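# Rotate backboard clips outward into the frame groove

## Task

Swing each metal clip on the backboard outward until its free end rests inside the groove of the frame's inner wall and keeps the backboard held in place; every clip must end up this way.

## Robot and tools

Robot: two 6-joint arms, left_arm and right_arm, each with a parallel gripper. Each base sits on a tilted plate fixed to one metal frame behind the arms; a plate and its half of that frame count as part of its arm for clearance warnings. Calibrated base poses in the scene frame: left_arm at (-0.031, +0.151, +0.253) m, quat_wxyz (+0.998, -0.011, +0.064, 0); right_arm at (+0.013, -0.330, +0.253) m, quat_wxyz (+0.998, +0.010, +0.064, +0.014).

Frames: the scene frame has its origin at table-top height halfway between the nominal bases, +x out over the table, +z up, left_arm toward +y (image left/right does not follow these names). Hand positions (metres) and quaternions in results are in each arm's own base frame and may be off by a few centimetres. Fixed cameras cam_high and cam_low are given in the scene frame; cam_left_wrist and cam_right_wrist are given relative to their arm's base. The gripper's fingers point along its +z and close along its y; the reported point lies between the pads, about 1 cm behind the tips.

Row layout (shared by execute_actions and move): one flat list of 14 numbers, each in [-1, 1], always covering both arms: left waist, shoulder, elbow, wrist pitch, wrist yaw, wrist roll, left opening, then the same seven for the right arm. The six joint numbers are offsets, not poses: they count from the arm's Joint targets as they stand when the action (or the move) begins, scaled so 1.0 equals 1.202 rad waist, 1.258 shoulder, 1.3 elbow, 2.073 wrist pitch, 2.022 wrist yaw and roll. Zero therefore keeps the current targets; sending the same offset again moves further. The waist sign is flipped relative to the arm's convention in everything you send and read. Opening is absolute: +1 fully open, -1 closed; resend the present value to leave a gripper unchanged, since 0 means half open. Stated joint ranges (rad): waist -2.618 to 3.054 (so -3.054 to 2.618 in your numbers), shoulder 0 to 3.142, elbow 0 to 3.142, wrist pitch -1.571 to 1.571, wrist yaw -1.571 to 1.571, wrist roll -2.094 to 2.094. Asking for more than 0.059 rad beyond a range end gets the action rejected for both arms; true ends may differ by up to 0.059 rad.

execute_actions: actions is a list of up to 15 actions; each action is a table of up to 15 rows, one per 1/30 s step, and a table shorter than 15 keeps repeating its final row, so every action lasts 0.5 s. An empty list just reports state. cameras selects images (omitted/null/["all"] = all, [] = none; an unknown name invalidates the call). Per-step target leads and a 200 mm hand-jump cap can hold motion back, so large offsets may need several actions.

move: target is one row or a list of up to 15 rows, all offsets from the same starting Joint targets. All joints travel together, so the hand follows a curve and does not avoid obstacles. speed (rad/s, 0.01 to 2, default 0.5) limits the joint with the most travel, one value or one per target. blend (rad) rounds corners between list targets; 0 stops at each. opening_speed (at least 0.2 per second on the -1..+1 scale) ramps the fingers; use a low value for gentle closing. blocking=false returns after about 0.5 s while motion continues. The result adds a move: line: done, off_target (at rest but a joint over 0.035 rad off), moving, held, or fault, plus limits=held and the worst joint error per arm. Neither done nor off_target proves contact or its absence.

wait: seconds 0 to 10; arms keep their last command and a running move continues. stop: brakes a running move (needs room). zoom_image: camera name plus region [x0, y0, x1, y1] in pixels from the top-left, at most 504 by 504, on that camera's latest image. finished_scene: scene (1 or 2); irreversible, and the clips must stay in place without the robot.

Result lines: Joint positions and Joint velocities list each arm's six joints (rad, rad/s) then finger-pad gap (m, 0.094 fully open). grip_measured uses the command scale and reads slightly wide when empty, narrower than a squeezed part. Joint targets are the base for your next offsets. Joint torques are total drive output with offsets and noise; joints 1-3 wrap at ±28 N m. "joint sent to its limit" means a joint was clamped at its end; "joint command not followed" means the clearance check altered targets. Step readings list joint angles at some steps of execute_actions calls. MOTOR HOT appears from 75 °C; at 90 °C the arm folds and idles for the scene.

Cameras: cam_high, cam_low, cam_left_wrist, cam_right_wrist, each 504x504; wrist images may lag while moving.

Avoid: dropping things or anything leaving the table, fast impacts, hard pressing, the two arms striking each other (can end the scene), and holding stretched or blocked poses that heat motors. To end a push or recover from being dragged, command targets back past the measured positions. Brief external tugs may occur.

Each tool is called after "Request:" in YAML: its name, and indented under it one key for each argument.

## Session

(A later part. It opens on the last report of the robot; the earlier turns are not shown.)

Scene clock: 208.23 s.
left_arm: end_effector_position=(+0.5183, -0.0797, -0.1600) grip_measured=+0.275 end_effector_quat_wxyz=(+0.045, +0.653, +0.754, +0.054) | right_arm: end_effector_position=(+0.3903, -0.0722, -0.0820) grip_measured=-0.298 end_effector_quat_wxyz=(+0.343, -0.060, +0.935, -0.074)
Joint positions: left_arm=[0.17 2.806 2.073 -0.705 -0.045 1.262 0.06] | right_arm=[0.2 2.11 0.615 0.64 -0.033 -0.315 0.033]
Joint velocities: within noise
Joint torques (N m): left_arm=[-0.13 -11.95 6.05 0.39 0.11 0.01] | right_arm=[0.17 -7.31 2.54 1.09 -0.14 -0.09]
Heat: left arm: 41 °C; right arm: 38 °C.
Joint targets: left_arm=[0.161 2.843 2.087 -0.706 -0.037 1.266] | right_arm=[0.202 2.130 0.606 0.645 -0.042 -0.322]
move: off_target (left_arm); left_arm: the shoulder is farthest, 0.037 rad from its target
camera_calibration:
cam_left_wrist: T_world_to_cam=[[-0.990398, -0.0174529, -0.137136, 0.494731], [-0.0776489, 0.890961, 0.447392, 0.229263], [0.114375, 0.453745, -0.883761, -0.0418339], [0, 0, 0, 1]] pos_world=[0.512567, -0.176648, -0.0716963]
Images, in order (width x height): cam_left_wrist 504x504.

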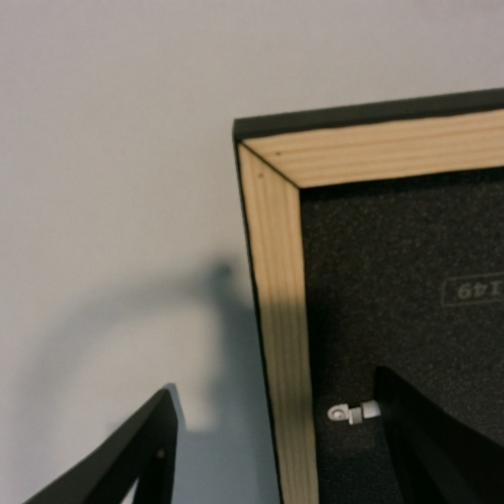

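Request:
move:
  target:
    - [0, -0.085, -0.045, -0.01, 0, 0, 0.277, 0,0,0,0,0,0,-0.3]
    - [-0.003, -0.0068, -0.0231, 0.0096, 0, 0, 0.277, 0,0,0,0,0,0,-0.3]
  speed: 0.25
  cameras: ["cam_left_wrist"]

Request:
zoom_image:
  camera: "cam_left_wrist"
  region: [230, 290, 430, 490]

Scene clock: 211.47 s.
left_arm: end_effector_position=(+0.5135, -0.0757, -0.1611) grip_measured=+0.275 end_effector_quat_wxyz=(+0.042, +0.651, +0.756, +0.052) | right_arm: end_effector_position=(+0.3903, -0.0722, -0.0820) grip_measured=-0.298 end_effector_quat_wxyz=(+0.343, -0.060, +0.935, -0.074)
Joint positions: left_arm=[0.164 2.793 2.041 -0.693 -0.045 1.262 0.06] | right_arm=[0.2 2.11 0.615 0.64 -0.033 -0.315 0.033]
Joint velocities: within noise
Joint torques (N m): left_arm=[0.05 -11.41 6.04 0.49 0.11 0.04] | right_arm=[0.16 -7.31 2.54 1.09 -0.14 -0.09]
Heat: left arm: 42 °C; right arm: 38 °C.
Joint targets: left_arm=[0.157 2.835 2.057 -0.686 -0.037 1.266] | right_arm=[0.202 2.130 0.606 0.645 -0.042 -0.322]
move: off_target (left_arm); left_arm: the shoulder is farthest, 0.041 rad from its target
camera_calibration:
cam_left_wrist: T_world_to_cam=[[-0.991229, -0.0233397, -0.130079, 0.491073], [-0.0798803, 0.889941, 0.449027, 0.227144], [0.105282, 0.455479, -0.883999, -0.0393527], [0, 0, 0, 1]] pos_world=[0.509053, -0.172759, -0.0729034]
Images, in order (width x height): cam_left_wrist 504x504.

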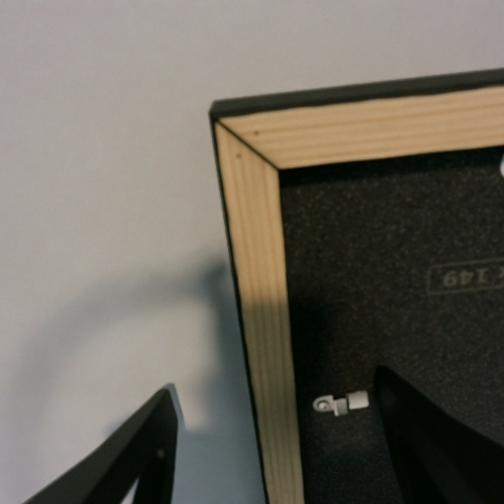

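Scaled by 2.520 from the camera's 504x504 image, which has a finer 720x720 frame.

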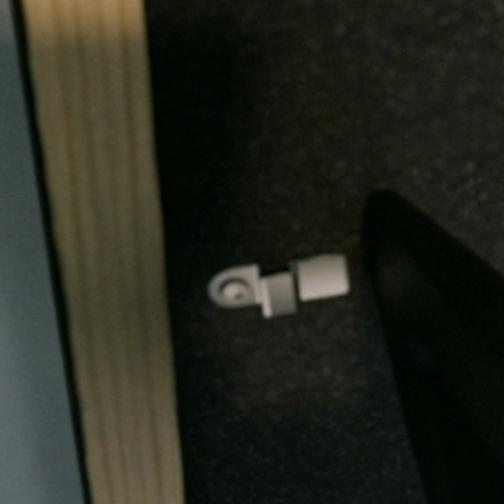

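Request:
move:
  target: [0, 0.012, 0, 0, 0, 0, 0.277, 0,0,0,0,0,0,-0.3]
  speed: 0.25
  cameras: ["cam_left_wrist"]

Request:
zoom_image:
  camera: "cam_left_wrist"
  region: [230, 290, 430, 490]

Scene clock: 213.80 s.
left_arm: end_effector_position=(+0.5135, -0.0757, -0.1616) grip_measured=+0.275 end_effector_quat_wxyz=(+0.041, +0.651, +0.756, +0.052) | right_arm: end_effector_position=(+0.3903, -0.0722, -0.0820) grip_measured=-0.298 end_effector_quat_wxyz=(+0.343, -0.060, +0.935, -0.074)
Joint positions: left_arm=[0.164 2.795 2.044 -0.695 -0.045 1.262 0.06] | right_arm=[0.2 2.11 0.615 0.64 -0.033 -0.315 0.033]
Joint velocities: within noise
Joint torques (N m): left_arm=[0.06 -10.35 5.82 0.5 0.09 0.01] | right_arm=[0.14 -7.3 2.55 1.09 -0.14 -0.09]
Heat: left arm: 42 °C; right arm: 38 °C.
Joint targets: left_arm=[0.157 2.850 2.057 -0.686 -0.037 1.266] | right_arm=[0.202 2.130 0.606 0.645 -0.042 -0.322]
move: off_target (left_arm); left_arm: the shoulder is farthest, 0.055 rad from its target
camera_calibration:
cam_left_wrist: T_world_to_cam=[[-0.991424, -0.0233075, -0.128592, 0.491283], [-0.0792041, 0.889829, 0.449368, 0.227027], [0.103951, 0.455699, -0.884043, -0.039053], [0, 0, 0, 1]] pos_world=[0.509111, -0.172769, -0.0733682]
Images, in order (width x height): cam_left_wrist 504x504.

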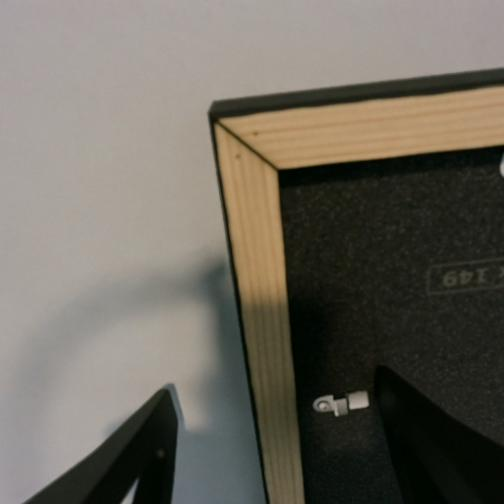

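Scaled by 2.520 from the camera's 504x504 image, which has a finer 720x720 frame.

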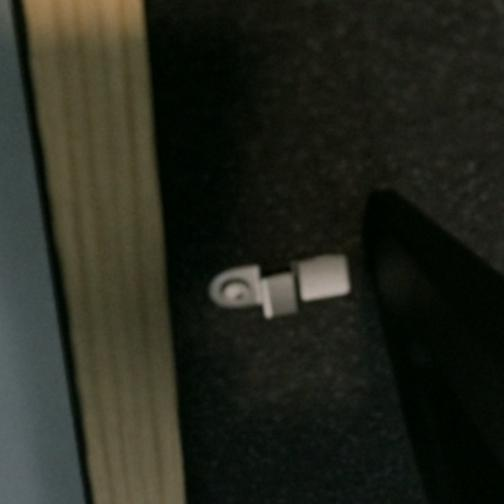

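Request:
move:
  target:
    - [0.0141, -0.095, -0.03, -0.004, 0, 0, 0.277, 0,0,0,0,0,0,-0.3]
    - [0.0141, -0.0095, 0.0, 0, 0, 0, 0.277, 0,0,0,0,0,0,-0.3]
  speed: 0.25
  cameras: ["cam_left_wrist"]

Request:
zoom_image:
  camera: "cam_left_wrist"
  region: [230, 290, 430, 490]

Scene clock: 216.83 s.
left_arm: end_effector_position=(+0.5150, -0.0760, -0.1607) grip_measured=+0.275 end_effector_quat_wxyz=(+0.044, +0.651, +0.756, +0.053) | right_arm: end_effector_position=(+0.3903, -0.0722, -0.0820) grip_measured=-0.298 end_effector_quat_wxyz=(+0.343, -0.060, +0.935, -0.074)
Joint positions: left_arm=[0.164 2.793 2.041 -0.688 -0.045 1.262 0.06] | right_arm=[0.2 2.11 0.615 0.64 -0.033 -0.315 0.033]
Joint velocities: within noise
Joint torques (N m): left_arm=[1.4 -11.12 6.11 0.46 0.11 0.05] | right_arm=[0.16 -7.3 2.54 1.09 -0.14 -0.08]
Heat: left arm: 42 °C; right arm: 38 °C.
Joint targets: left_arm=[0.174 2.838 2.057 -0.686 -0.037 1.266] | right_arm=[0.202 2.130 0.606 0.645 -0.042 -0.322]
move: off_target (left_arm); left_arm: the shoulder is farthest, 0.045 rad from its target
camera_calibration:
cam_left_wrist: T_world_to_cam=[[-0.990479, -0.0234636, -0.135651, 0.491272], [-0.0824117, 0.890359, 0.447738, 0.228402], [0.110272, 0.454654, -0.883815, -0.0416068], [0, 0, 0, 1]] pos_world=[0.510005, -0.172916, -0.0723958]
Images, in order (width x height): cam_left_wrist 504x504.

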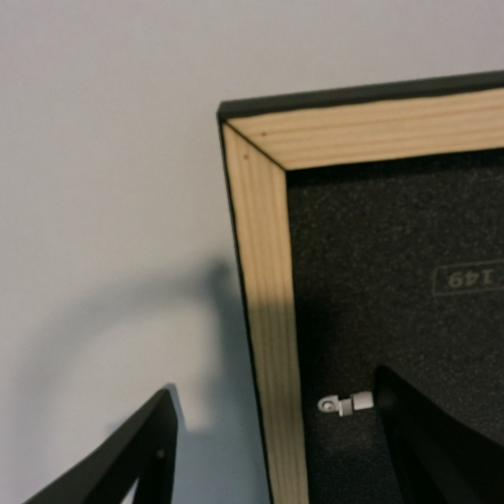

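Scaled by 2.520 from the camera's 504x504 image, which has a finer 720x720 frame.

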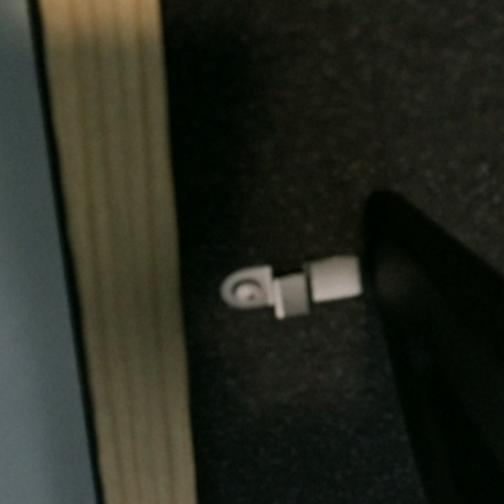

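Request:
move:
  target:
    - [0.0042, -0.085, -0.03, -0.004, 0, 0, 0.277, 0,0,0,0,0,0,-0.3]
    - [0.0042, 0.0, 0.0, 0, 0, 0, 0.277, 0,0,0,0,0,0,-0.3]
  speed: 0.25
  cameras: ["cam_left_wrist"]

Request:
zoom_image:
  camera: "cam_left_wrist"
  region: [230, 290, 430, 490]

Scene clock: 220.23 s.
left_arm: end_effector_position=(+0.5150, -0.0796, -0.1606) grip_measured=+0.275 end_effector_quat_wxyz=(+0.046, +0.654, +0.753, +0.054) | right_arm: end_effector_position=(+0.3903, -0.0722, -0.0820) grip_measured=-0.298 end_effector_quat_wxyz=(+0.343, -0.060, +0.935, -0.074)
Joint positions: left_arm=[0.171 2.793 2.041 -0.685 -0.045 1.262 0.06] | right_arm=[0.2 2.11 0.615 0.64 -0.033 -0.315 0.033]
Joint velocities: within noise
Joint torques (N m): left_arm=[1.48 -11.08 6.12 0.42 0.09 -0.01] | right_arm=[0.14 -7.31 2.54 1.09 -0.14 -0.09]
Heat: left arm: 42 °C; right arm: 38 °C.
Joint targets: left_arm=[0.179 2.838 2.057 -0.686 -0.037 1.266] | right_arm=[0.202 2.130 0.606 0.645 -0.042 -0.322]
move: off_target (left_arm); left_arm: the shoulder is farthest, 0.045 rad from its target
camera_calibration:
cam_left_wrist: T_world_to_cam=[[-0.990308, -0.0167151, -0.137878, 0.49131], [-0.0773055, 0.891078, 0.447218, 0.228947], [0.115385, 0.453543, -0.883734, -0.0426011], [0, 0, 0, 1]] pos_world=[0.509162, -0.176476, -0.0722963]
Images, in order (width x height): cam_left_wrist 504x504.

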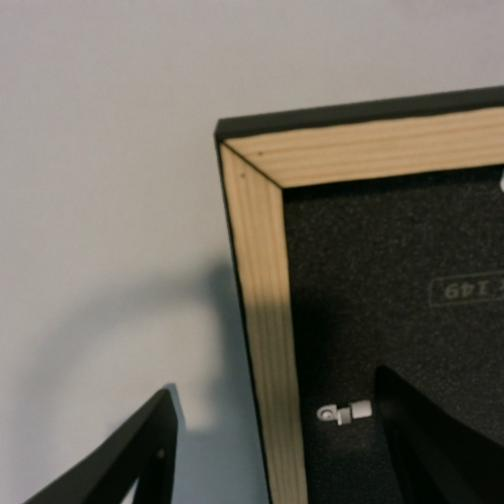

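Scaled by 2.520 from the camera's 504x504 image, which has a finer 720x720 frame.

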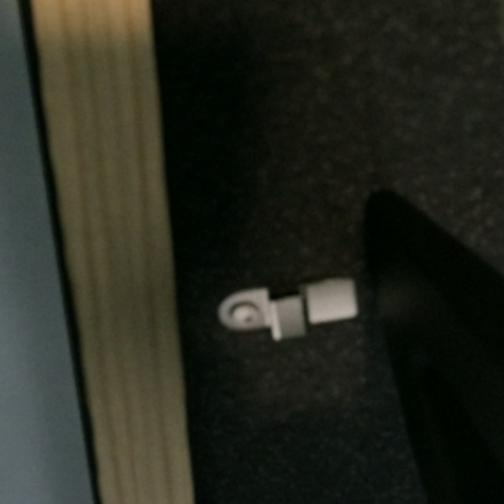

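Request:
move:
  target:
    - [-0.015, -0.085, -0.03, -0.004, 0, 0, 0.277, 0,0,0,0,0,0,-0.3]
    - [-0.015, 0.0, 0.0, 0, 0, 0, 0.277, 0,0,0,0,0,0,-0.3]
  speed: 0.25
  cameras: ["cam_left_wrist"]

Request:
zoom_image:
  camera: "cam_left_wrist"
  region: [230, 290, 430, 490]

Scene clock: 222.50 s.
left_arm: end_effector_position=(+0.5155, -0.0781, -0.1605) grip_measured=+0.275 end_effector_quat_wxyz=(+0.046, +0.653, +0.754, +0.054) | right_arm: end_effector_position=(+0.3903, -0.0722, -0.0820) grip_measured=-0.298 end_effector_quat_wxyz=(+0.343, -0.060, +0.935, -0.074)
Joint positions: left_arm=[0.168 2.793 2.041 -0.684 -0.045 1.262 0.06] | right_arm=[0.2 2.11 0.615 0.64 -0.033 -0.315 0.033]
Joint velocities: within noise
Joint torques (N m): left_arm=[0.17 -11.07 6.11 0.39 0.09 0.01] | right_arm=[0.13 -7.31 2.54 1.09 -0.14 -0.09]
Heat: left arm: 41 °C; right arm: 38 °C.
Joint targets: left_arm=[0.161 2.838 2.057 -0.686 -0.037 1.266] | right_arm=[0.202 2.130 0.606 0.645 -0.042 -0.322]
move: off_target (left_arm); left_arm: the shoulder is farthest, 0.045 rad from its target
camera_calibration:
cam_left_wrist: T_world_to_cam=[[-0.990096, -0.0197637, -0.138992, 0.491328], [-0.080529, 0.890923, 0.446958, 0.229219], [0.114998, 0.453724, -0.883691, -0.0430984], [0, 0, 0, 1]] pos_world=[0.509877, -0.174951, -0.0722462]
Images, in order (width x height): cam_left_wrist 504x504.

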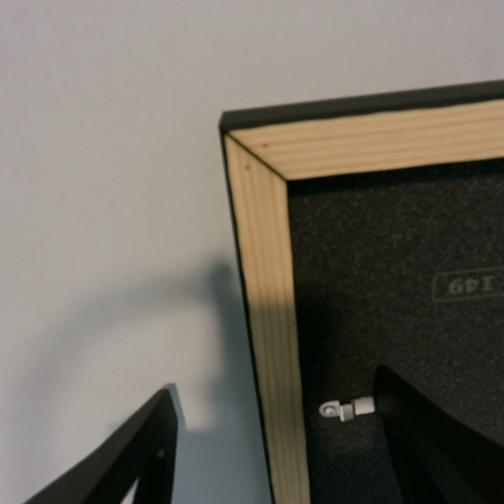

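Scaled by 2.520 from the camera's 504x504 image, which has a finer 720x720 frame.

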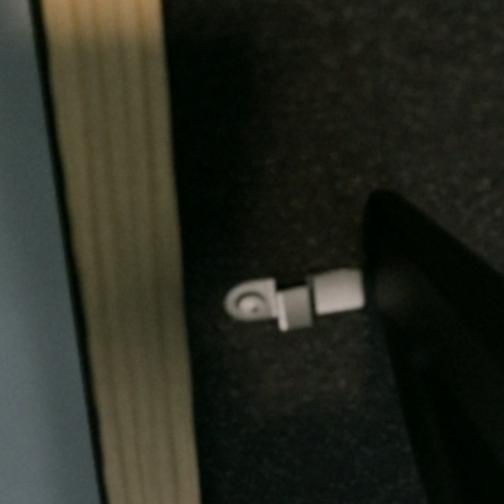

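Request:
move:
  target: [0, 0, 0, 0, 0, 0, -0.40, 0,0,0,0,0,0,-0.3]
  opening_speed: 0.3
  cameras: ["cam_left_wrist"]

Request:
zoom_image:
  camera: "cam_left_wrist"
  region: [230, 290, 430, 490]

Scene clock: 225.57 s.
left_arm: end_effector_position=(+0.5107, -0.0784, -0.1609) grip_measured=-0.398 end_effector_quat_wxyz=(+0.039, +0.653, +0.755, +0.046) | right_arm: end_effector_position=(+0.3903, -0.0722, -0.0820) grip_measured=-0.298 end_effector_quat_wxyz=(+0.343, -0.060, +0.935, -0.074)
Joint positions: left_arm=[0.168 2.794 2.045 -0.708 -0.039 1.262 0.028] | right_arm=[0.2 2.11 0.615 0.64 -0.033 -0.315 0.033]
Joint velocities: within noise
Joint torques (N m): left_arm=[0.23 -11.23 5.75 0.56 0.04 0.04] | right_arm=[0.16 -7.31 2.55 1.09 -0.14 -0.09]
Heat: left arm: 41 °C; right arm: 38 °C.
Joint targets: left_arm=[0.161 2.838 2.057 -0.686 -0.037 1.266] | right_arm=[0.202 2.130 0.606 0.645 -0.042 -0.322]
move: off_target (left_arm); left_arm: the shoulder is farthest, 0.044 rad from its target
camera_calibration:
cam_left_wrist: T_world_to_cam=[[-0.992901, -0.0193293, -0.11736, 0.491401], [-0.0700938, 0.892254, 0.44606, 0.223942], [0.0960928, 0.45112, -0.887275, -0.0338503], [0, 0, 0, 1]] pos_world=[0.506863, -0.175044, -0.0722555]
Images, in order (width x height): cam_left_wrist 504x504.

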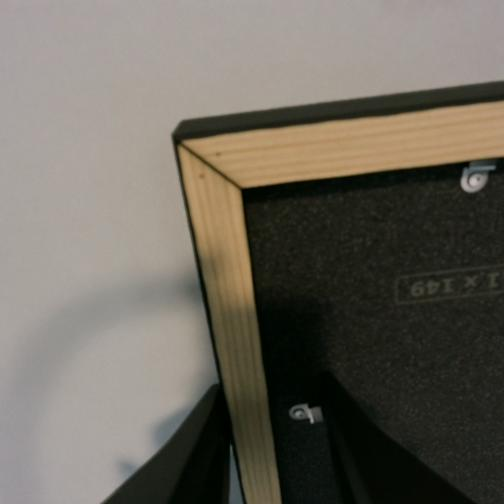

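Scaled by 2.520 from the camera's 504x504 image, which has a finer 720x720 frame.

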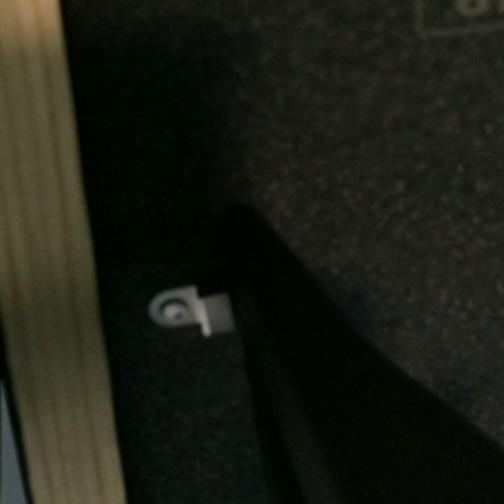

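Request:
move:
  target: [0, 0, 0, 0, 0, 0, -0.52, 0,0,0,0,0,0,-0.3]
  opening_speed: 0.3
  cameras: ["cam_left_wrist"]

Request:
zoom_image:
  camera: "cam_left_wrist"
  region: [230, 290, 430, 490]

Scene clock: 229.60 s.
left_arm: end_effector_position=(+0.5112, -0.0804, -0.1609) grip_measured=-0.521 end_effector_quat_wxyz=(+0.043, +0.652, +0.756, +0.042) | right_arm: end_effector_position=(+0.3903, -0.0722, -0.0820) grip_measured=-0.298 end_effector_quat_wxyz=(+0.343, -0.060, +0.935, -0.074)
Joint positions: left_arm=[0.168 2.794 2.045 -0.705 -0.028 1.256 0.023] | right_arm=[0.2 2.11 0.615 0.64 -0.033 -0.315 0.033]
Joint velocities: within noise
Joint torques (N m): left_arm=[0.13 -11.15 5.74 0.55 -0.05 0.06] | right_arm=[0.14 -7.31 2.52 1.09 -0.14 -0.08]
Heat: left arm: 41 °C; right arm: 38 °C.
Joint targets: left_arm=[0.161 2.838 2.057 -0.686 -0.037 1.266] | right_arm=[0.202 2.130 0.606 0.645 -0.042 -0.322]
move: off_target (left_arm); left_arm: the shoulder is farthest, 0.044 rad from its target
camera_calibration:
cam_left_wrist: T_world_to_cam=[[-0.992612, -0.0247459, -0.118778, 0.491077], [-0.0744771, 0.897105, 0.435496, 0.226696], [0.0957794, 0.441125, -0.89232, -0.0344145], [0, 0, 0, 1]] pos_world=[0.507629, -0.176037, -0.0711048]
Images, in order (width x height): cam_left_wrist 504x504.

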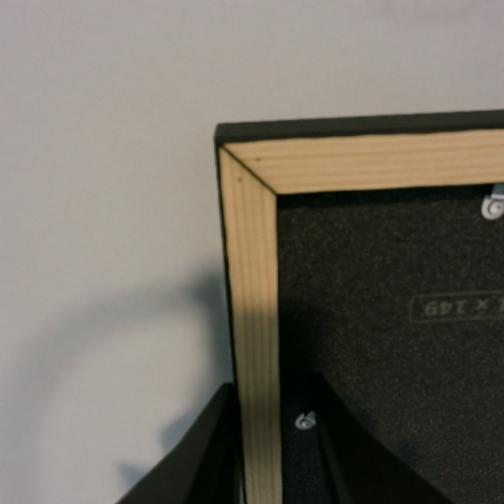

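Scaled by 2.520 from the camera's 504x504 image, which has a finer 720x720 frame.

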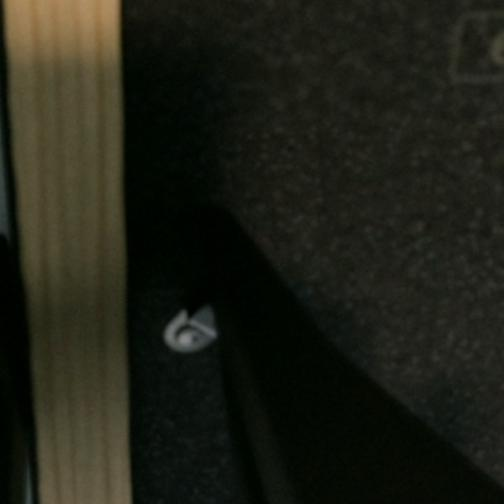

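Request:
move:
  target:
    - [0, -0.085, -0.035, -0.01, 0, 0, -0.52, 0,0,0,0,0,0,-0.3]
    - [0, -0.11, -0.045, -0.01, 0, 0, 0.277, 0,0,0,0,0,0,-0.3]
  speed: 0.25
  cameras: ["cam_left_wrist"]

Request:
zoom_image:
  camera: "cam_left_wrist"
  region: [230, 260, 430, 460]

Scene clock: 232.07 s.
left_arm: end_effector_position=(+0.5156, -0.0799, -0.1409) grip_measured=+0.275 end_effector_quat_wxyz=(+0.054, +0.652, +0.754, +0.053) | right_arm: end_effector_position=(+0.3903, -0.0722, -0.0820) grip_measured=-0.298 end_effector_quat_wxyz=(+0.343, -0.060, +0.935, -0.074)
Joint positions: left_arm=[0.168 2.736 2.01 -0.697 -0.035 1.261 0.06] | right_arm=[0.2 2.11 0.615 0.64 -0.033 -0.315 0.033]
Joint velocities: within noise
Joint torques (N m): left_arm=[0.24 -17.99 3.9 0.33 -0.01 0.03] | right_arm=[0.14 -7.31 2.54 1.09 -0.14 -0.09]
Heat: left arm: 41 °C; right arm: 38 °C.
Joint targets: left_arm=[0.161 2.699 1.998 -0.706 -0.038 1.266] | right_arm=[0.202 2.130 0.606 0.645 -0.042 -0.322]
move: off_target (left_arm); target 2's new numbers were sent with left_arm's shoulder 0.037 rad from that target; left_arm: the shoulder is farthest, 0.037 rad from its target
camera_calibration:
cam_left_wrist: T_world_to_cam=[[-0.988668, -0.0212055, -0.148613, 0.49193], [-0.0846483, 0.896328, 0.435237, 0.223009], [0.123977, 0.442885, -0.887966, -0.0309612], [0, 0, 0, 1]] pos_world=[0.509071, -0.175745, -0.0514467]
Images, in order (width x height): cam_left_wrist 504x504.

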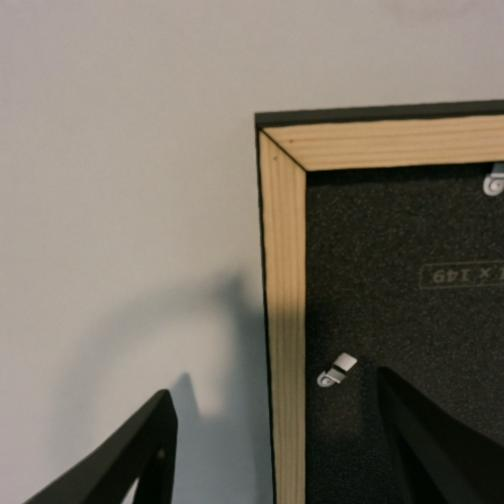

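Scaled by 2.520 from the camera's 504x504 image, which has a finer 720x720 frame.

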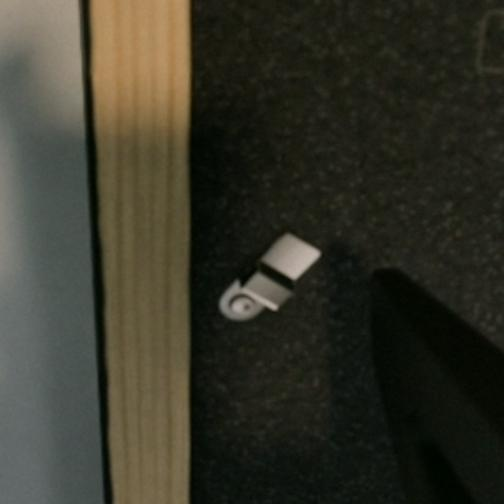

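Request:
move:
  target: [-0.0025, 0.1145, 0.0592, -0.001, 0, 0.0208, 0.15, 0,0,0,0,0,0,-0.3]
  speed: 0.25
  cameras: ["cam_left_wrist"]

Request:
zoom_image:
  camera: "cam_left_wrist"
  region: [230, 290, 430, 490]

Scene clock: 237.70 s.
left_arm: end_effector_position=(+0.5182, -0.0792, -0.1596) grip_measured=+0.151 end_effector_quat_wxyz=(+0.048, +0.667, +0.742, +0.052) | right_arm: end_effector_position=(+0.3903, -0.0722, -0.0820) grip_measured=-0.298 end_effector_quat_wxyz=(+0.343, -0.060, +0.935, -0.074)
Joint positions: left_arm=[0.166 2.802 2.065 -0.698 -0.036 1.301 0.054] | right_arm=[0.2 2.11 0.615 0.64 -0.033 -0.315 0.033]
Joint velocities: within noise
Joint torques (N m): left_arm=[0.16 -11.47 5.64 0.34 0 0.07] | right_arm=[0.14 -7.31 2.54 1.09 -0.14 -0.09]
Heat: left arm: 42 °C; right arm: 38 °C.
Joint targets: left_arm=[0.158 2.843 2.075 -0.709 -0.037 1.308] | right_arm=[0.202 2.130 0.606 0.645 -0.042 -0.322]
move: off_target (left_arm); left_arm: the shoulder is farthest, 0.041 rad from its target
camera_calibration:
cam_left_wrist: T_world_to_cam=[[-0.990291, 0.017211, -0.13794, 0.497312], [-0.0462542, 0.894966, 0.44373, 0.212056], [0.131089, 0.445802, -0.885481, -0.051369], [0, 0, 0, 1]] pos_world=[0.509026, -0.175441, -0.0709825]
Images, in order (width x height): cam_left_wrist 504x504.

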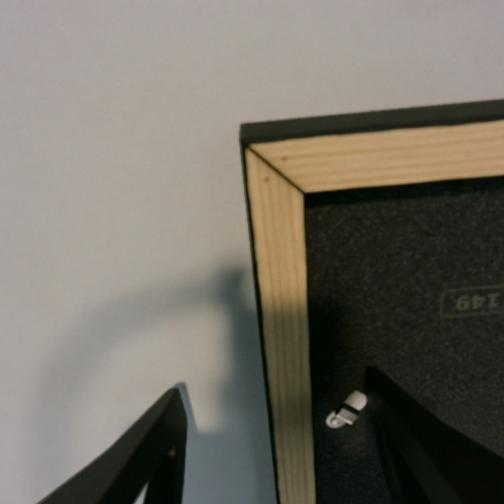

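Scaled by 2.520 from the camera's 504x504 image, which has a finer 720x720 frame.

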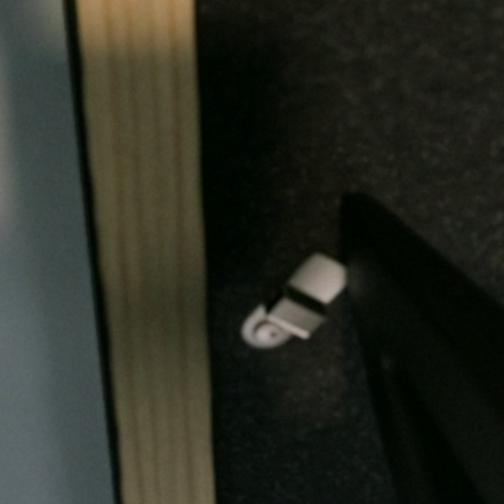

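Request:
move:
  target:
    - [-0.001, -0.085, -0.035, -0.0217, 0, 0, 0.15, 0,0,0,0,0,0,-0.3]
    - [-0.0014, 0.0016, -0.0038, 0.0048, 0, 0, 0.15, 0,0,0,0,0,0,-0.3]
  speed: 0.25
  cameras: ["cam_left_wrist"]

Request:
zoom_image:
  camera: "cam_left_wrist"
  region: [230, 290, 430, 490]

Scene clock: 241.03 s.
left_arm: end_effector_position=(+0.5123, -0.0777, -0.1616) grip_measured=+0.151 end_effector_quat_wxyz=(+0.039, +0.667, +0.742, +0.047) | right_arm: end_effector_position=(+0.3903, -0.0722, -0.0820) grip_measured=-0.298 end_effector_quat_wxyz=(+0.343, -0.060, +0.935, -0.074)
Joint positions: left_arm=[0.165 2.8 2.055 -0.709 -0.036 1.302 0.054] | right_arm=[0.2 2.11 0.615 0.64 -0.033 -0.315 0.033]
Joint velocities: within noise
Joint torques (N m): left_arm=[0.02 -11.18 6.01 0.47 0 0.08] | right_arm=[0.16 -7.31 2.55 1.09 -0.14 -0.08]
Heat: left arm: 42 °C; right arm: 38 °C.
Joint targets: left_arm=[0.156 2.845 2.070 -0.699 -0.037 1.308] | right_arm=[0.202 2.130 0.606 0.645 -0.042 -0.322]
move: off_target (left_arm); left_arm: the shoulder is farthest, 0.045 rad from its target
camera_calibration:
cam_left_wrist: T_world_to_cam=[[-0.992782, 0.0183988, -0.11851, 0.495657], [-0.0369203, 0.893285, 0.447973, 0.207134], [0.114105, 0.449115, -0.886158, -0.0441626], [0, 0, 0, 1]] pos_world=[0.504766, -0.174315, -0.0731854]
Images, in order (width x height): cam_left_wrist 504x504.

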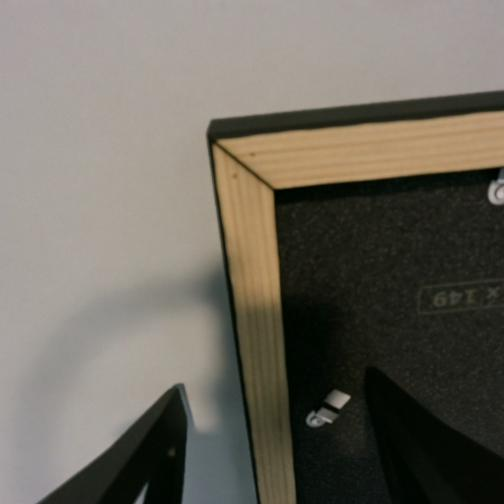

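Scaled by 2.520 from the camera's 504x504 image, which has a finer 720x720 frame.

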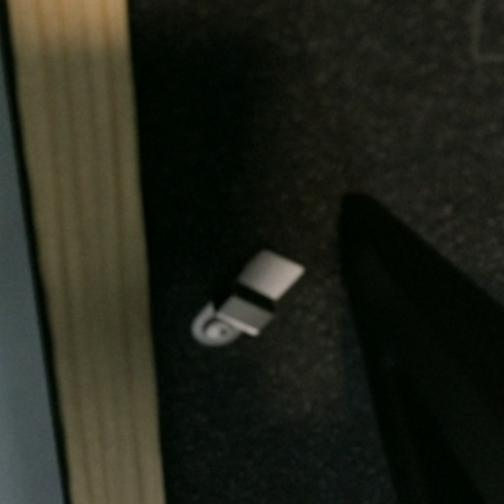

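Request:
move:
  target:
    - [-0.0024, -0.085, -0.035, -0.0217, 0, 0, 0.15, 0,0,0,0,0,0,-0.3]
    - [-0.0026, 0.0, 0, 0, 0, 0, 0.15, 0,0,0,0,0,0,-0.3]
  speed: 0.25
  cameras: []

Request:
move:
  target: [0, 0, 0, 0, 0, 0, -0.72, 0,0,0,0,0,0,-0.3]
  opening_speed: 0.3
  cameras: ["cam_left_wrist"]

Request:
zoom_image:
  camera: "cam_left_wrist"
  region: [230, 310, 390, 470]

Scene clock: 243.70 s.
left_arm: end_effector_position=(+0.5122, -0.0749, -0.1618) grip_measured=+0.151 end_effector_quat_wxyz=(+0.038, +0.666, +0.744, +0.046) | right_arm: end_effector_position=(+0.3903, -0.0722, -0.0820) grip_measured=-0.298 end_effector_quat_wxyz=(+0.343, -0.060, +0.935, -0.074)
Joint positions: left_arm=[0.16 2.8 2.053 -0.71 -0.036 1.302 0.054] | right_arm=[0.2 2.11 0.615 0.64 -0.033 -0.315 0.033]
Joint velocities: within noise
Joint torques (N m): left_arm=[0.06 -11.14 6.22 0.52 0.02 0.04] | right_arm=[0.16 -7.31 2.54 1.09 -0.14 -0.08]
Heat: left arm: 42 °C; right arm: 38 °C.
Joint targets: left_arm=[0.153 2.846 2.070 -0.698 -0.037 1.308] | right_arm=[0.202 2.130 0.606 0.645 -0.042 -0.322]
move: off_target (left_arm); left_arm: the shoulder is farthest, 0.045 rad from its target
No camera images: "cameras" was empty.

Scene clock: 246.90 s.
left_arm: end_effector_position=(+0.5138, -0.0749, -0.1608) grip_measured=-0.719 end_effector_quat_wxyz=(+0.040, +0.667, +0.743, +0.048) | right_arm: end_effector_position=(+0.3903, -0.0722, -0.0820) grip_measured=-0.298 end_effector_quat_wxyz=(+0.343, -0.060, +0.935, -0.074)
Joint positions: left_arm=[0.16 2.8 2.057 -0.71 -0.037 1.306 0.013] | right_arm=[0.2 2.11 0.615 0.64 -0.033 -0.315 0.033]
Joint velocities: within noise
Joint torques (N m): left_arm=[0.09 -11.06 6.08 0.53 0.01 0] | right_arm=[0.16 -7.31 2.54 1.09 -0.14 -0.09]
Heat: left arm: 42 °C; right arm: 38 °C.
Joint targets: left_arm=[0.153 2.846 2.070 -0.699 -0.037 1.308] | right_arm=[0.202 2.130 0.606 0.645 -0.042 -0.322]
move: off_target (left_arm); left_arm: the shoulder is farthest, 0.046 rad from its target
camera_calibration:
cam_left_wrist: T_world_to_cam=[[-0.992477, 0.0172417, -0.121214, 0.496441], [-0.0393221, 0.892696, 0.448941, 0.205666], [0.115948, 0.450329, -0.885302, -0.0455349], [0, 0, 0, 1]] pos_world=[0.506073, -0.171651, -0.0724684]
Images, in order (width x height): cam_left_wrist 504x504.

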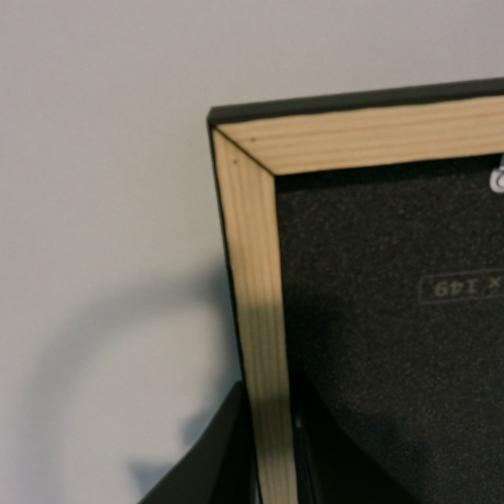

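Scaled by 3.150 from the camera's 504x504 image, which has a finer 720x720 frame.

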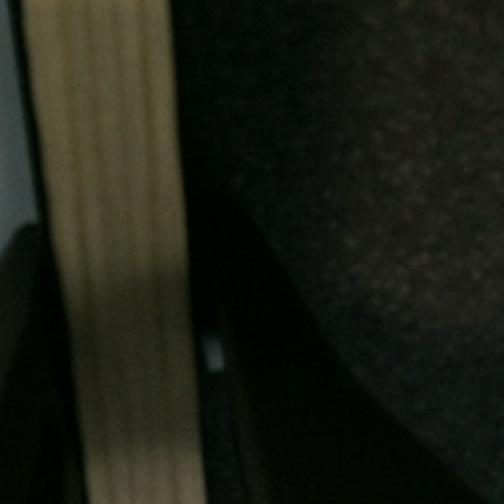

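Request:
move:
  target: [0, 0, 0, 0, 0, 0, -0.3, 0,0,0,0,0,0,-0.3]
  opening_speed: 0.5
  cameras: []

Request:
move:
  target: [0, -0.1487, -0.0408, -0.0511, 0, 0, -0.2, 0,0,0,0,0,0,-0.3]
  speed: 0.35
  cameras: ["cam_left_wrist"]

Request:
zoom_image:
  camera: "cam_left_wrist"
  region: [230, 240, 350, 360]

Scene clock: 248.90 s.
left_arm: end_effector_position=(+0.5175, -0.0755, -0.1602) grip_measured=-0.302 end_effector_quat_wxyz=(+0.046, +0.667, +0.742, +0.052) | right_arm: end_effector_position=(+0.3903, -0.0722, -0.0820) grip_measured=-0.298 end_effector_quat_wxyz=(+0.343, -0.060, +0.935, -0.074)
Joint positions: left_arm=[0.16 2.8 2.058 -0.695 -0.038 1.307 0.033] | right_arm=[0.2 2.11 0.615 0.64 -0.033 -0.315 0.033]
Joint velocities: within noise
Joint torques (N m): left_arm=[0.25 -11.02 5.9 0.4 0.03 -0.02] | right_arm=[0.14 -7.31 2.54 1.09 -0.14 -0.09]
Heat: left arm: 42 °C; right arm: 38 °C.
Joint targets: left_arm=[0.153 2.846 2.070 -0.698 -0.037 1.308] | right_arm=[0.202 2.130 0.606 0.645 -0.042 -0.322]
move: off_target (left_arm); left_arm: the shoulder is farthest, 0.046 rad from its target
No camera images: "cameras" was empty.

Scene clock: 250.17 s.
left_arm: end_effector_position=(+0.5135, -0.0748, -0.1126) grip_measured=-0.202 end_effector_quat_wxyz=(+0.043, +0.667, +0.742, +0.050) | right_arm: end_effector_position=(+0.3903, -0.0722, -0.0820) grip_measured=-0.298 end_effector_quat_wxyz=(+0.343, -0.060, +0.935, -0.074)
Joint positions: left_arm=[0.16 2.684 2.029 -0.789 -0.038 1.307 0.037] | right_arm=[0.2 2.11 0.615 0.64 -0.033 -0.315 0.033]
Joint velocities: within noise
Joint torques (N m): left_arm=[0.06 -16.85 4.37 0.28 0.04 -0.05] | right_arm=[0.16 -7.31 2.54 1.09 -0.14 -0.08]
Heat: left arm: 42 °C; right arm: 38 °C.
Joint targets: left_arm=[0.153 2.658 2.017 -0.804 -0.037 1.308] | right_arm=[0.202 2.130 0.606 0.645 -0.042 -0.322]
move: done
camera_calibration:
cam_left_wrist: T_world_to_cam=[[-0.991517, 0.0178532, -0.128746, 0.500711], [-0.0420872, 0.893058, 0.44797, 0.185267], [0.122975, 0.449588, -0.88473, -0.00650843], [0, 0, 0, 1]] pos_world=[0.505061, -0.171467, -0.0242877]
Images, in order (width x height): cam_left_wrist 504x504.

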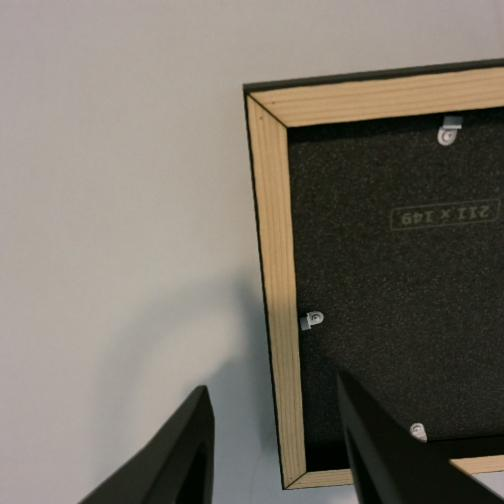

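Scaled by 4.200 from the camera's 504x504 image, which has a finer 720x720 frame.

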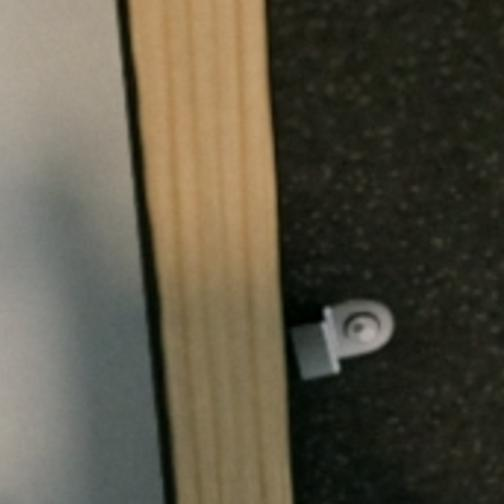

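Request:
move:
  target:
    - [0.0807, -0.2083, -0.4723, 0.1708, -0.01, -0.0485, 0.277, 0,0,0,0,0,0,-0.3]
    - [0.166, -0.3243, -0.9362, 0.3878, -0.0163, -0.0954, 0.277, 0,0,0,0,0,0,-0.3]
    - [0.166, -0.256, -0.92, 0.4221, -0.0163, -0.0954, 0.277, 0,0,0,0,0,0,-0.3]
  speed: [0.7, 0.7, 0.3]
  blend: [0.1, 0.03, 0]
  cameras: ["cam_left_wrist"]

Request:
zoom_image:
  camera: "cam_left_wrist"
  region: [150, 200, 350, 400]

Scene clock: 259.93 s.
left_arm: end_effector_position=(+0.2975, -0.0932, -0.1712) grip_measured=+0.275 end_effector_quat_wxyz=(+0.053, +0.665, +0.742, +0.058) | right_arm: end_effector_position=(+0.3903, -0.0722, -0.0820) grip_measured=-0.298 end_effector_quat_wxyz=(+0.343, -0.060, +0.935, -0.074)
Joint positions: left_arm=[0.345 2.309 0.816 0.064 -0.068 1.121 0.06] | right_arm=[0.2 2.11 0.615 0.64 -0.033 -0.315 0.033]
Joint velocities: within noise
Joint torques (N m): left_arm=[1.2 -6.65 1.42 0.48 -0.04 -0.06] | right_arm=[0.13 -7.3 2.54 1.09 -0.14 -0.09]
Heat: left arm: 44 °C; right arm: 38 °C.
Joint targets: left_arm=[0.353 2.336 0.821 0.071 -0.070 1.115] | right_arm=[0.202 2.130 0.606 0.645 -0.042 -0.322]
move: done
camera_calibration:
cam_left_wrist: T_world_to_cam=[[-0.987925, 0.0151499, -0.15419, 0.27371], [-0.0557334, 0.893836, 0.444918, 0.222471], [0.144561, 0.448139, -0.882198, -0.0296754], [0, 0, 0, 1]] pos_world=[0.287094, -0.1897, -0.0829575]
Images, in order (width x height): cam_left_wrist 504x504.

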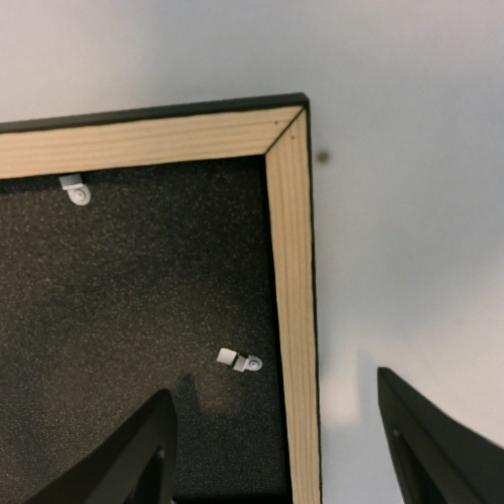

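Scaled by 2.520 from the camera's 504x504 image, which has a finer 720x720 frame.

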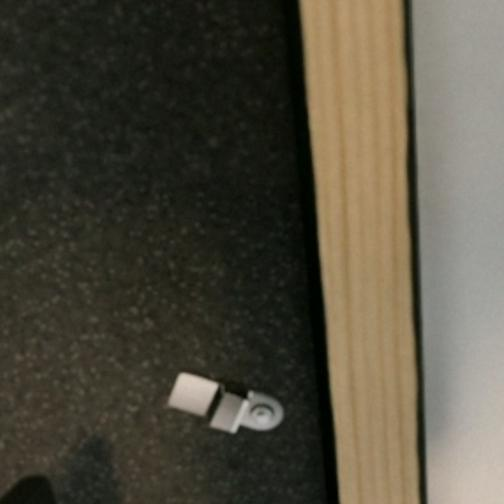

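Request:
execute_actions:
  actions: []
  cameras: ["cam_left_wrist"]

Request:
zoom_image:
  camera: "cam_left_wrist"
  region: [150, 200, 350, 400]

Scene clock: 264.23 s.
left_arm: end_effector_position=(+0.2977, -0.0933, -0.1712) grip_measured=+0.275 end_effector_quat_wxyz=(+0.053, +0.665, +0.742, +0.058) | right_arm: end_effector_position=(+0.3903, -0.0722, -0.0820) grip_measured=-0.298 end_effector_quat_wxyz=(+0.343, -0.060, +0.935, -0.074)
Joint positions: left_arm=[0.345 2.309 0.816 0.065 -0.068 1.121 0.06] | right_arm=[0.2 2.11 0.615 0.64 -0.033 -0.315 0.033]
Joint velocities: within noise
Joint torques (N m): left_arm=[1.07 -6.76 1.39 0.54 -0.02 -0.08] | right_arm=[0.14 -7.32 2.54 1.09 -0.13 -0.09]
Heat: left arm: 43 °C; right arm: 38 °C.
Joint targets: left_arm=[0.353 2.336 0.821 0.070 -0.070 1.115] | right_arm=[0.202 2.130 0.606 0.645 -0.042 -0.322]
Tool commands: left_gripper/opening=+0.277 right_gripper/opening=-0.3
camera_calibration:
cam_left_wrist: T_world_to_cam=[[-0.987814, 0.01511, -0.154903, 0.27373], [-0.0560527, 0.89395, 0.444647, 0.222585], [0.145195, 0.447911, -0.88221, -0.0298607], [0, 0, 0, 1]] pos_world=[0.287207, -0.189741, -0.0829133]
Images, in order (width x height): cam_left_wrist 504x504.

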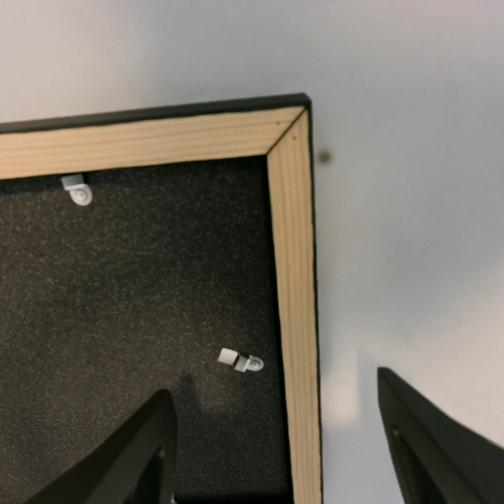

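Scaled by 2.520 from the camera's 504x504 image, which has a finer 720x720 frame.

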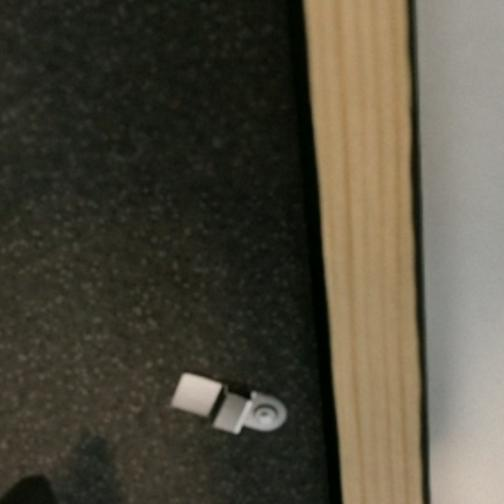

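Request:
move:
  target: [0.0121,0.0635,0.0044,0.0375,-0.0005,-0.0073,0.277,0,0,0,0,0,0,-0.3]
  speed: 0.15
  cameras: ["cam_left_wrist"]

Request:
zoom_image:
  camera: "cam_left_wrist"
  region: [150, 250, 350, 450]

Scene clock: 269.07 s.
left_arm: end_effector_position=(+0.2937, -0.0961, -0.1914) grip_measured=+0.275 end_effector_quat_wxyz=(+0.055, +0.665, +0.743, +0.058) | right_arm: end_effector_position=(+0.3903, -0.0722, -0.0820) grip_measured=-0.298 end_effector_quat_wxyz=(+0.343, -0.060, +0.935, -0.074)
Joint positions: left_arm=[0.359 2.389 0.821 0.142 -0.068 1.106 0.06] | right_arm=[0.2 2.11 0.615 0.64 -0.033 -0.315 0.033]
Joint velocities: within noise
Joint torques (N m): left_arm=[1.44 -6.76 1.03 0.53 -0.02 -0.09] | right_arm=[0.14 -7.3 2.55 1.09 -0.13 -0.09]
Heat: left arm: 42 °C; right arm: 38 °C.
Joint targets: left_arm=[0.367 2.416 0.827 0.148 -0.071 1.100] | right_arm=[0.202 2.130 0.606 0.645 -0.042 -0.322]
move: done
camera_calibration:
cam_left_wrist: T_world_to_cam=[[-0.987589, 0.0137454, -0.156457, 0.266179], [-0.0576962, 0.894763, 0.442798, 0.234023], [0.146079, 0.44633, -0.882865, -0.0463473], [0, 0, 0, 1]] pos_world=[0.283148, -0.192368, -0.102898]
Images, in order (width x height): cam_left_wrist 504x504.

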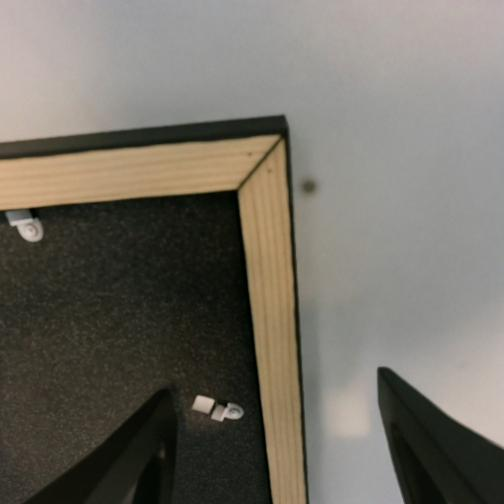

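Scaled by 2.520 from the camera's 504x504 image, which has a finer 720x720 frame.

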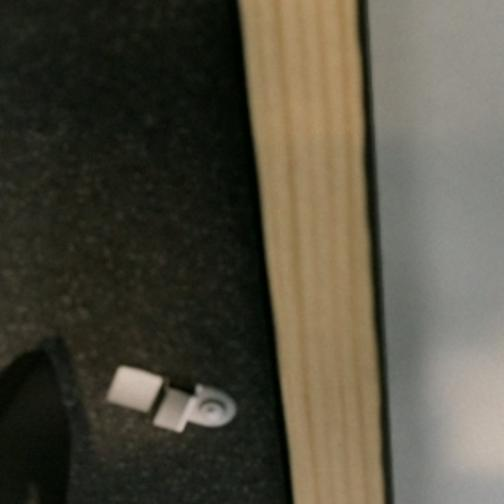

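Request:
move:
  target: [0.0045,0.0203,0.0086,0.0071,0,-0.0027,0.277,0,0,0,0,0,0,-0.3]
  speed: 0.05
  cameras: ["cam_left_wrist"]

Request:
zoom_image:
  camera: "cam_left_wrist"
  region: [100, 270, 300, 470]

Scene clock: 271.73 s.
left_arm: end_effector_position=(+0.2945, -0.0979, -0.1967) grip_measured=+0.275 end_effector_quat_wxyz=(+0.055, +0.665, +0.743, +0.058) | right_arm: end_effector_position=(+0.3903, -0.0722, -0.0820) grip_measured=-0.298 end_effector_quat_wxyz=(+0.343, -0.060, +0.935, -0.074)
Joint positions: left_arm=[0.364 2.413 0.831 0.156 -0.069 1.101 0.06] | right_arm=[0.2 2.11 0.615 0.64 -0.033 -0.315 0.033]
Joint velocities: within noise
Joint torques (N m): left_arm=[1.37 -6.68 1.06 0.54 -0.01 -0.11] | right_arm=[0.14 -7.31 2.54 1.09 -0.14 -0.09]
Heat: left arm: 41 °C; right arm: 38 °C.
Joint targets: left_arm=[0.373 2.442 0.838 0.163 -0.071 1.095] | right_arm=[0.202 2.130 0.606 0.645 -0.042 -0.322]
move: done
camera_calibration:
cam_left_wrist: T_world_to_cam=[[-0.98739, 0.0136219, -0.157722, 0.265811], [-0.0582502, 0.895135, 0.441974, 0.238126], [0.147203, 0.445588, -0.883053, -0.0507748], [0, 0, 0, 1]] pos_world=[0.283804, -0.194151, -0.108158]
Images, in order (width x height): cam_left_wrist 504x504.

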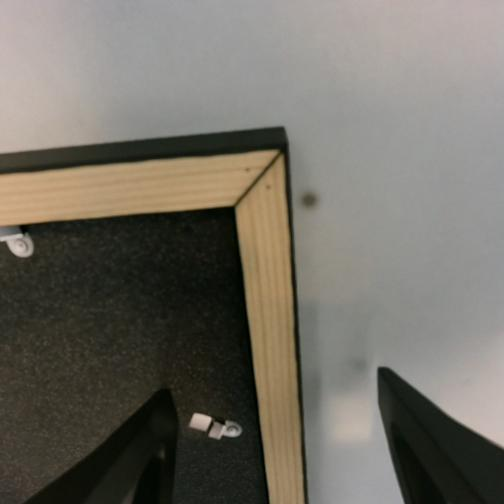

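Scaled by 2.520 from the camera's 504x504 image, which has a finer 720x720 frame.

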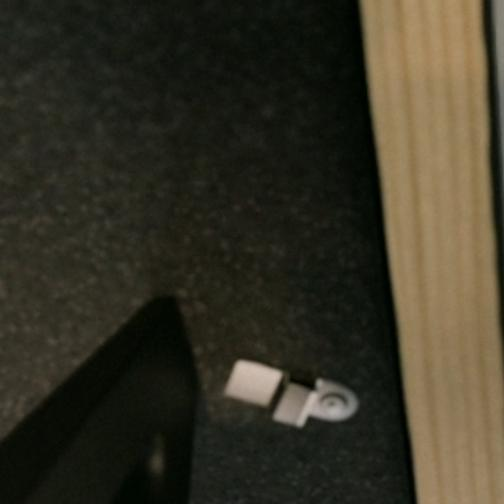

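Request:
move:
  target: [0.0014,0.0014,0.0005,0.0005,0,0,0.277,0,0,0,0,0,0,-0.3]
  speed: 0.05
  cameras: []

Request:
move:
  target: [0,0,0,0,0,0,-0.4,0,0,0,0,0,0,-0.3]
  opening_speed: 0.3
  cameras: ["cam_left_wrist"]

Request:
zoom_image:
  camera: "cam_left_wrist"
  region: [130, 300, 330, 500]

Scene clock: 274.13 s.
left_arm: end_effector_position=(+0.2951, -0.0981, -0.1966) grip_measured=+0.275 end_effector_quat_wxyz=(+0.056, +0.664, +0.743, +0.059) | right_arm: end_effector_position=(+0.3903, -0.0722, -0.0820) grip_measured=-0.298 end_effector_quat_wxyz=(+0.343, -0.060, +0.935, -0.074)
Joint positions: left_arm=[0.364 2.413 0.832 0.158 -0.069 1.101 0.06] | right_arm=[0.2 2.11 0.615 0.64 -0.033 -0.315 0.033]
Joint velocities: within noise
Joint torques (N m): left_arm=[1.39 -6.52 1.09 0.53 -0.02 -0.12] | right_arm=[0.14 -7.31 2.54 1.09 -0.14 -0.09]
Heat: left arm: 41 °C; right arm: 38 °C.
Joint targets: left_arm=[0.374 2.444 0.839 0.164 -0.071 1.095] | right_arm=[0.202 2.130 0.606 0.645 -0.042 -0.322]
move: done
No camera images: "cameras" was empty.

Scene clock: 276.60 s.
left_arm: end_effector_position=(+0.2974, -0.0985, -0.1962) grip_measured=-0.398 end_effector_quat_wxyz=(+0.059, +0.664, +0.743, +0.061) | right_arm: end_effector_position=(+0.3903, -0.0722, -0.0820) grip_measured=-0.298 end_effector_quat_wxyz=(+0.343, -0.060, +0.935, -0.074)
Joint positions: left_arm=[0.364 2.413 0.834 0.164 -0.071 1.101 0.028] | right_arm=[0.2 2.11 0.615 0.64 -0.033 -0.315 0.033]
Joint velocities: within noise
Joint torques (N m): left_arm=[1.39 -6.6 0.94 0.5 0 -0.09] | right_arm=[0.16 -7.31 2.54 1.09 -0.14 -0.09]
Heat: left arm: 41 °C; right arm: 38 °C.
Joint targets: left_arm=[0.374 2.444 0.839 0.164 -0.071 1.095] | right_arm=[0.202 2.130 0.606 0.645 -0.042 -0.322]
move: done
camera_calibration:
cam_left_wrist: T_world_to_cam=[[-0.985741, 0.0122919, -0.167819, 0.266229], [-0.0637897, 0.895588, 0.440288, 0.239981], [0.155708, 0.444715, -0.882034, -0.0528811], [0, 0, 0, 1]] pos_world=[0.285975, -0.194679, -0.107626]
Images, in order (width x height): cam_left_wrist 504x504.

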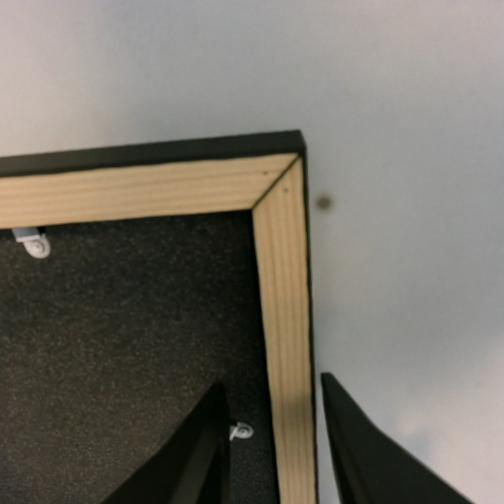

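Scaled by 2.520 from the camera's 504x504 image, which has a finer 720x720 frame.

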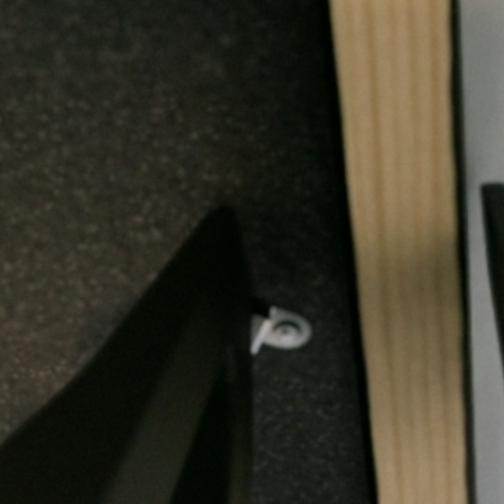

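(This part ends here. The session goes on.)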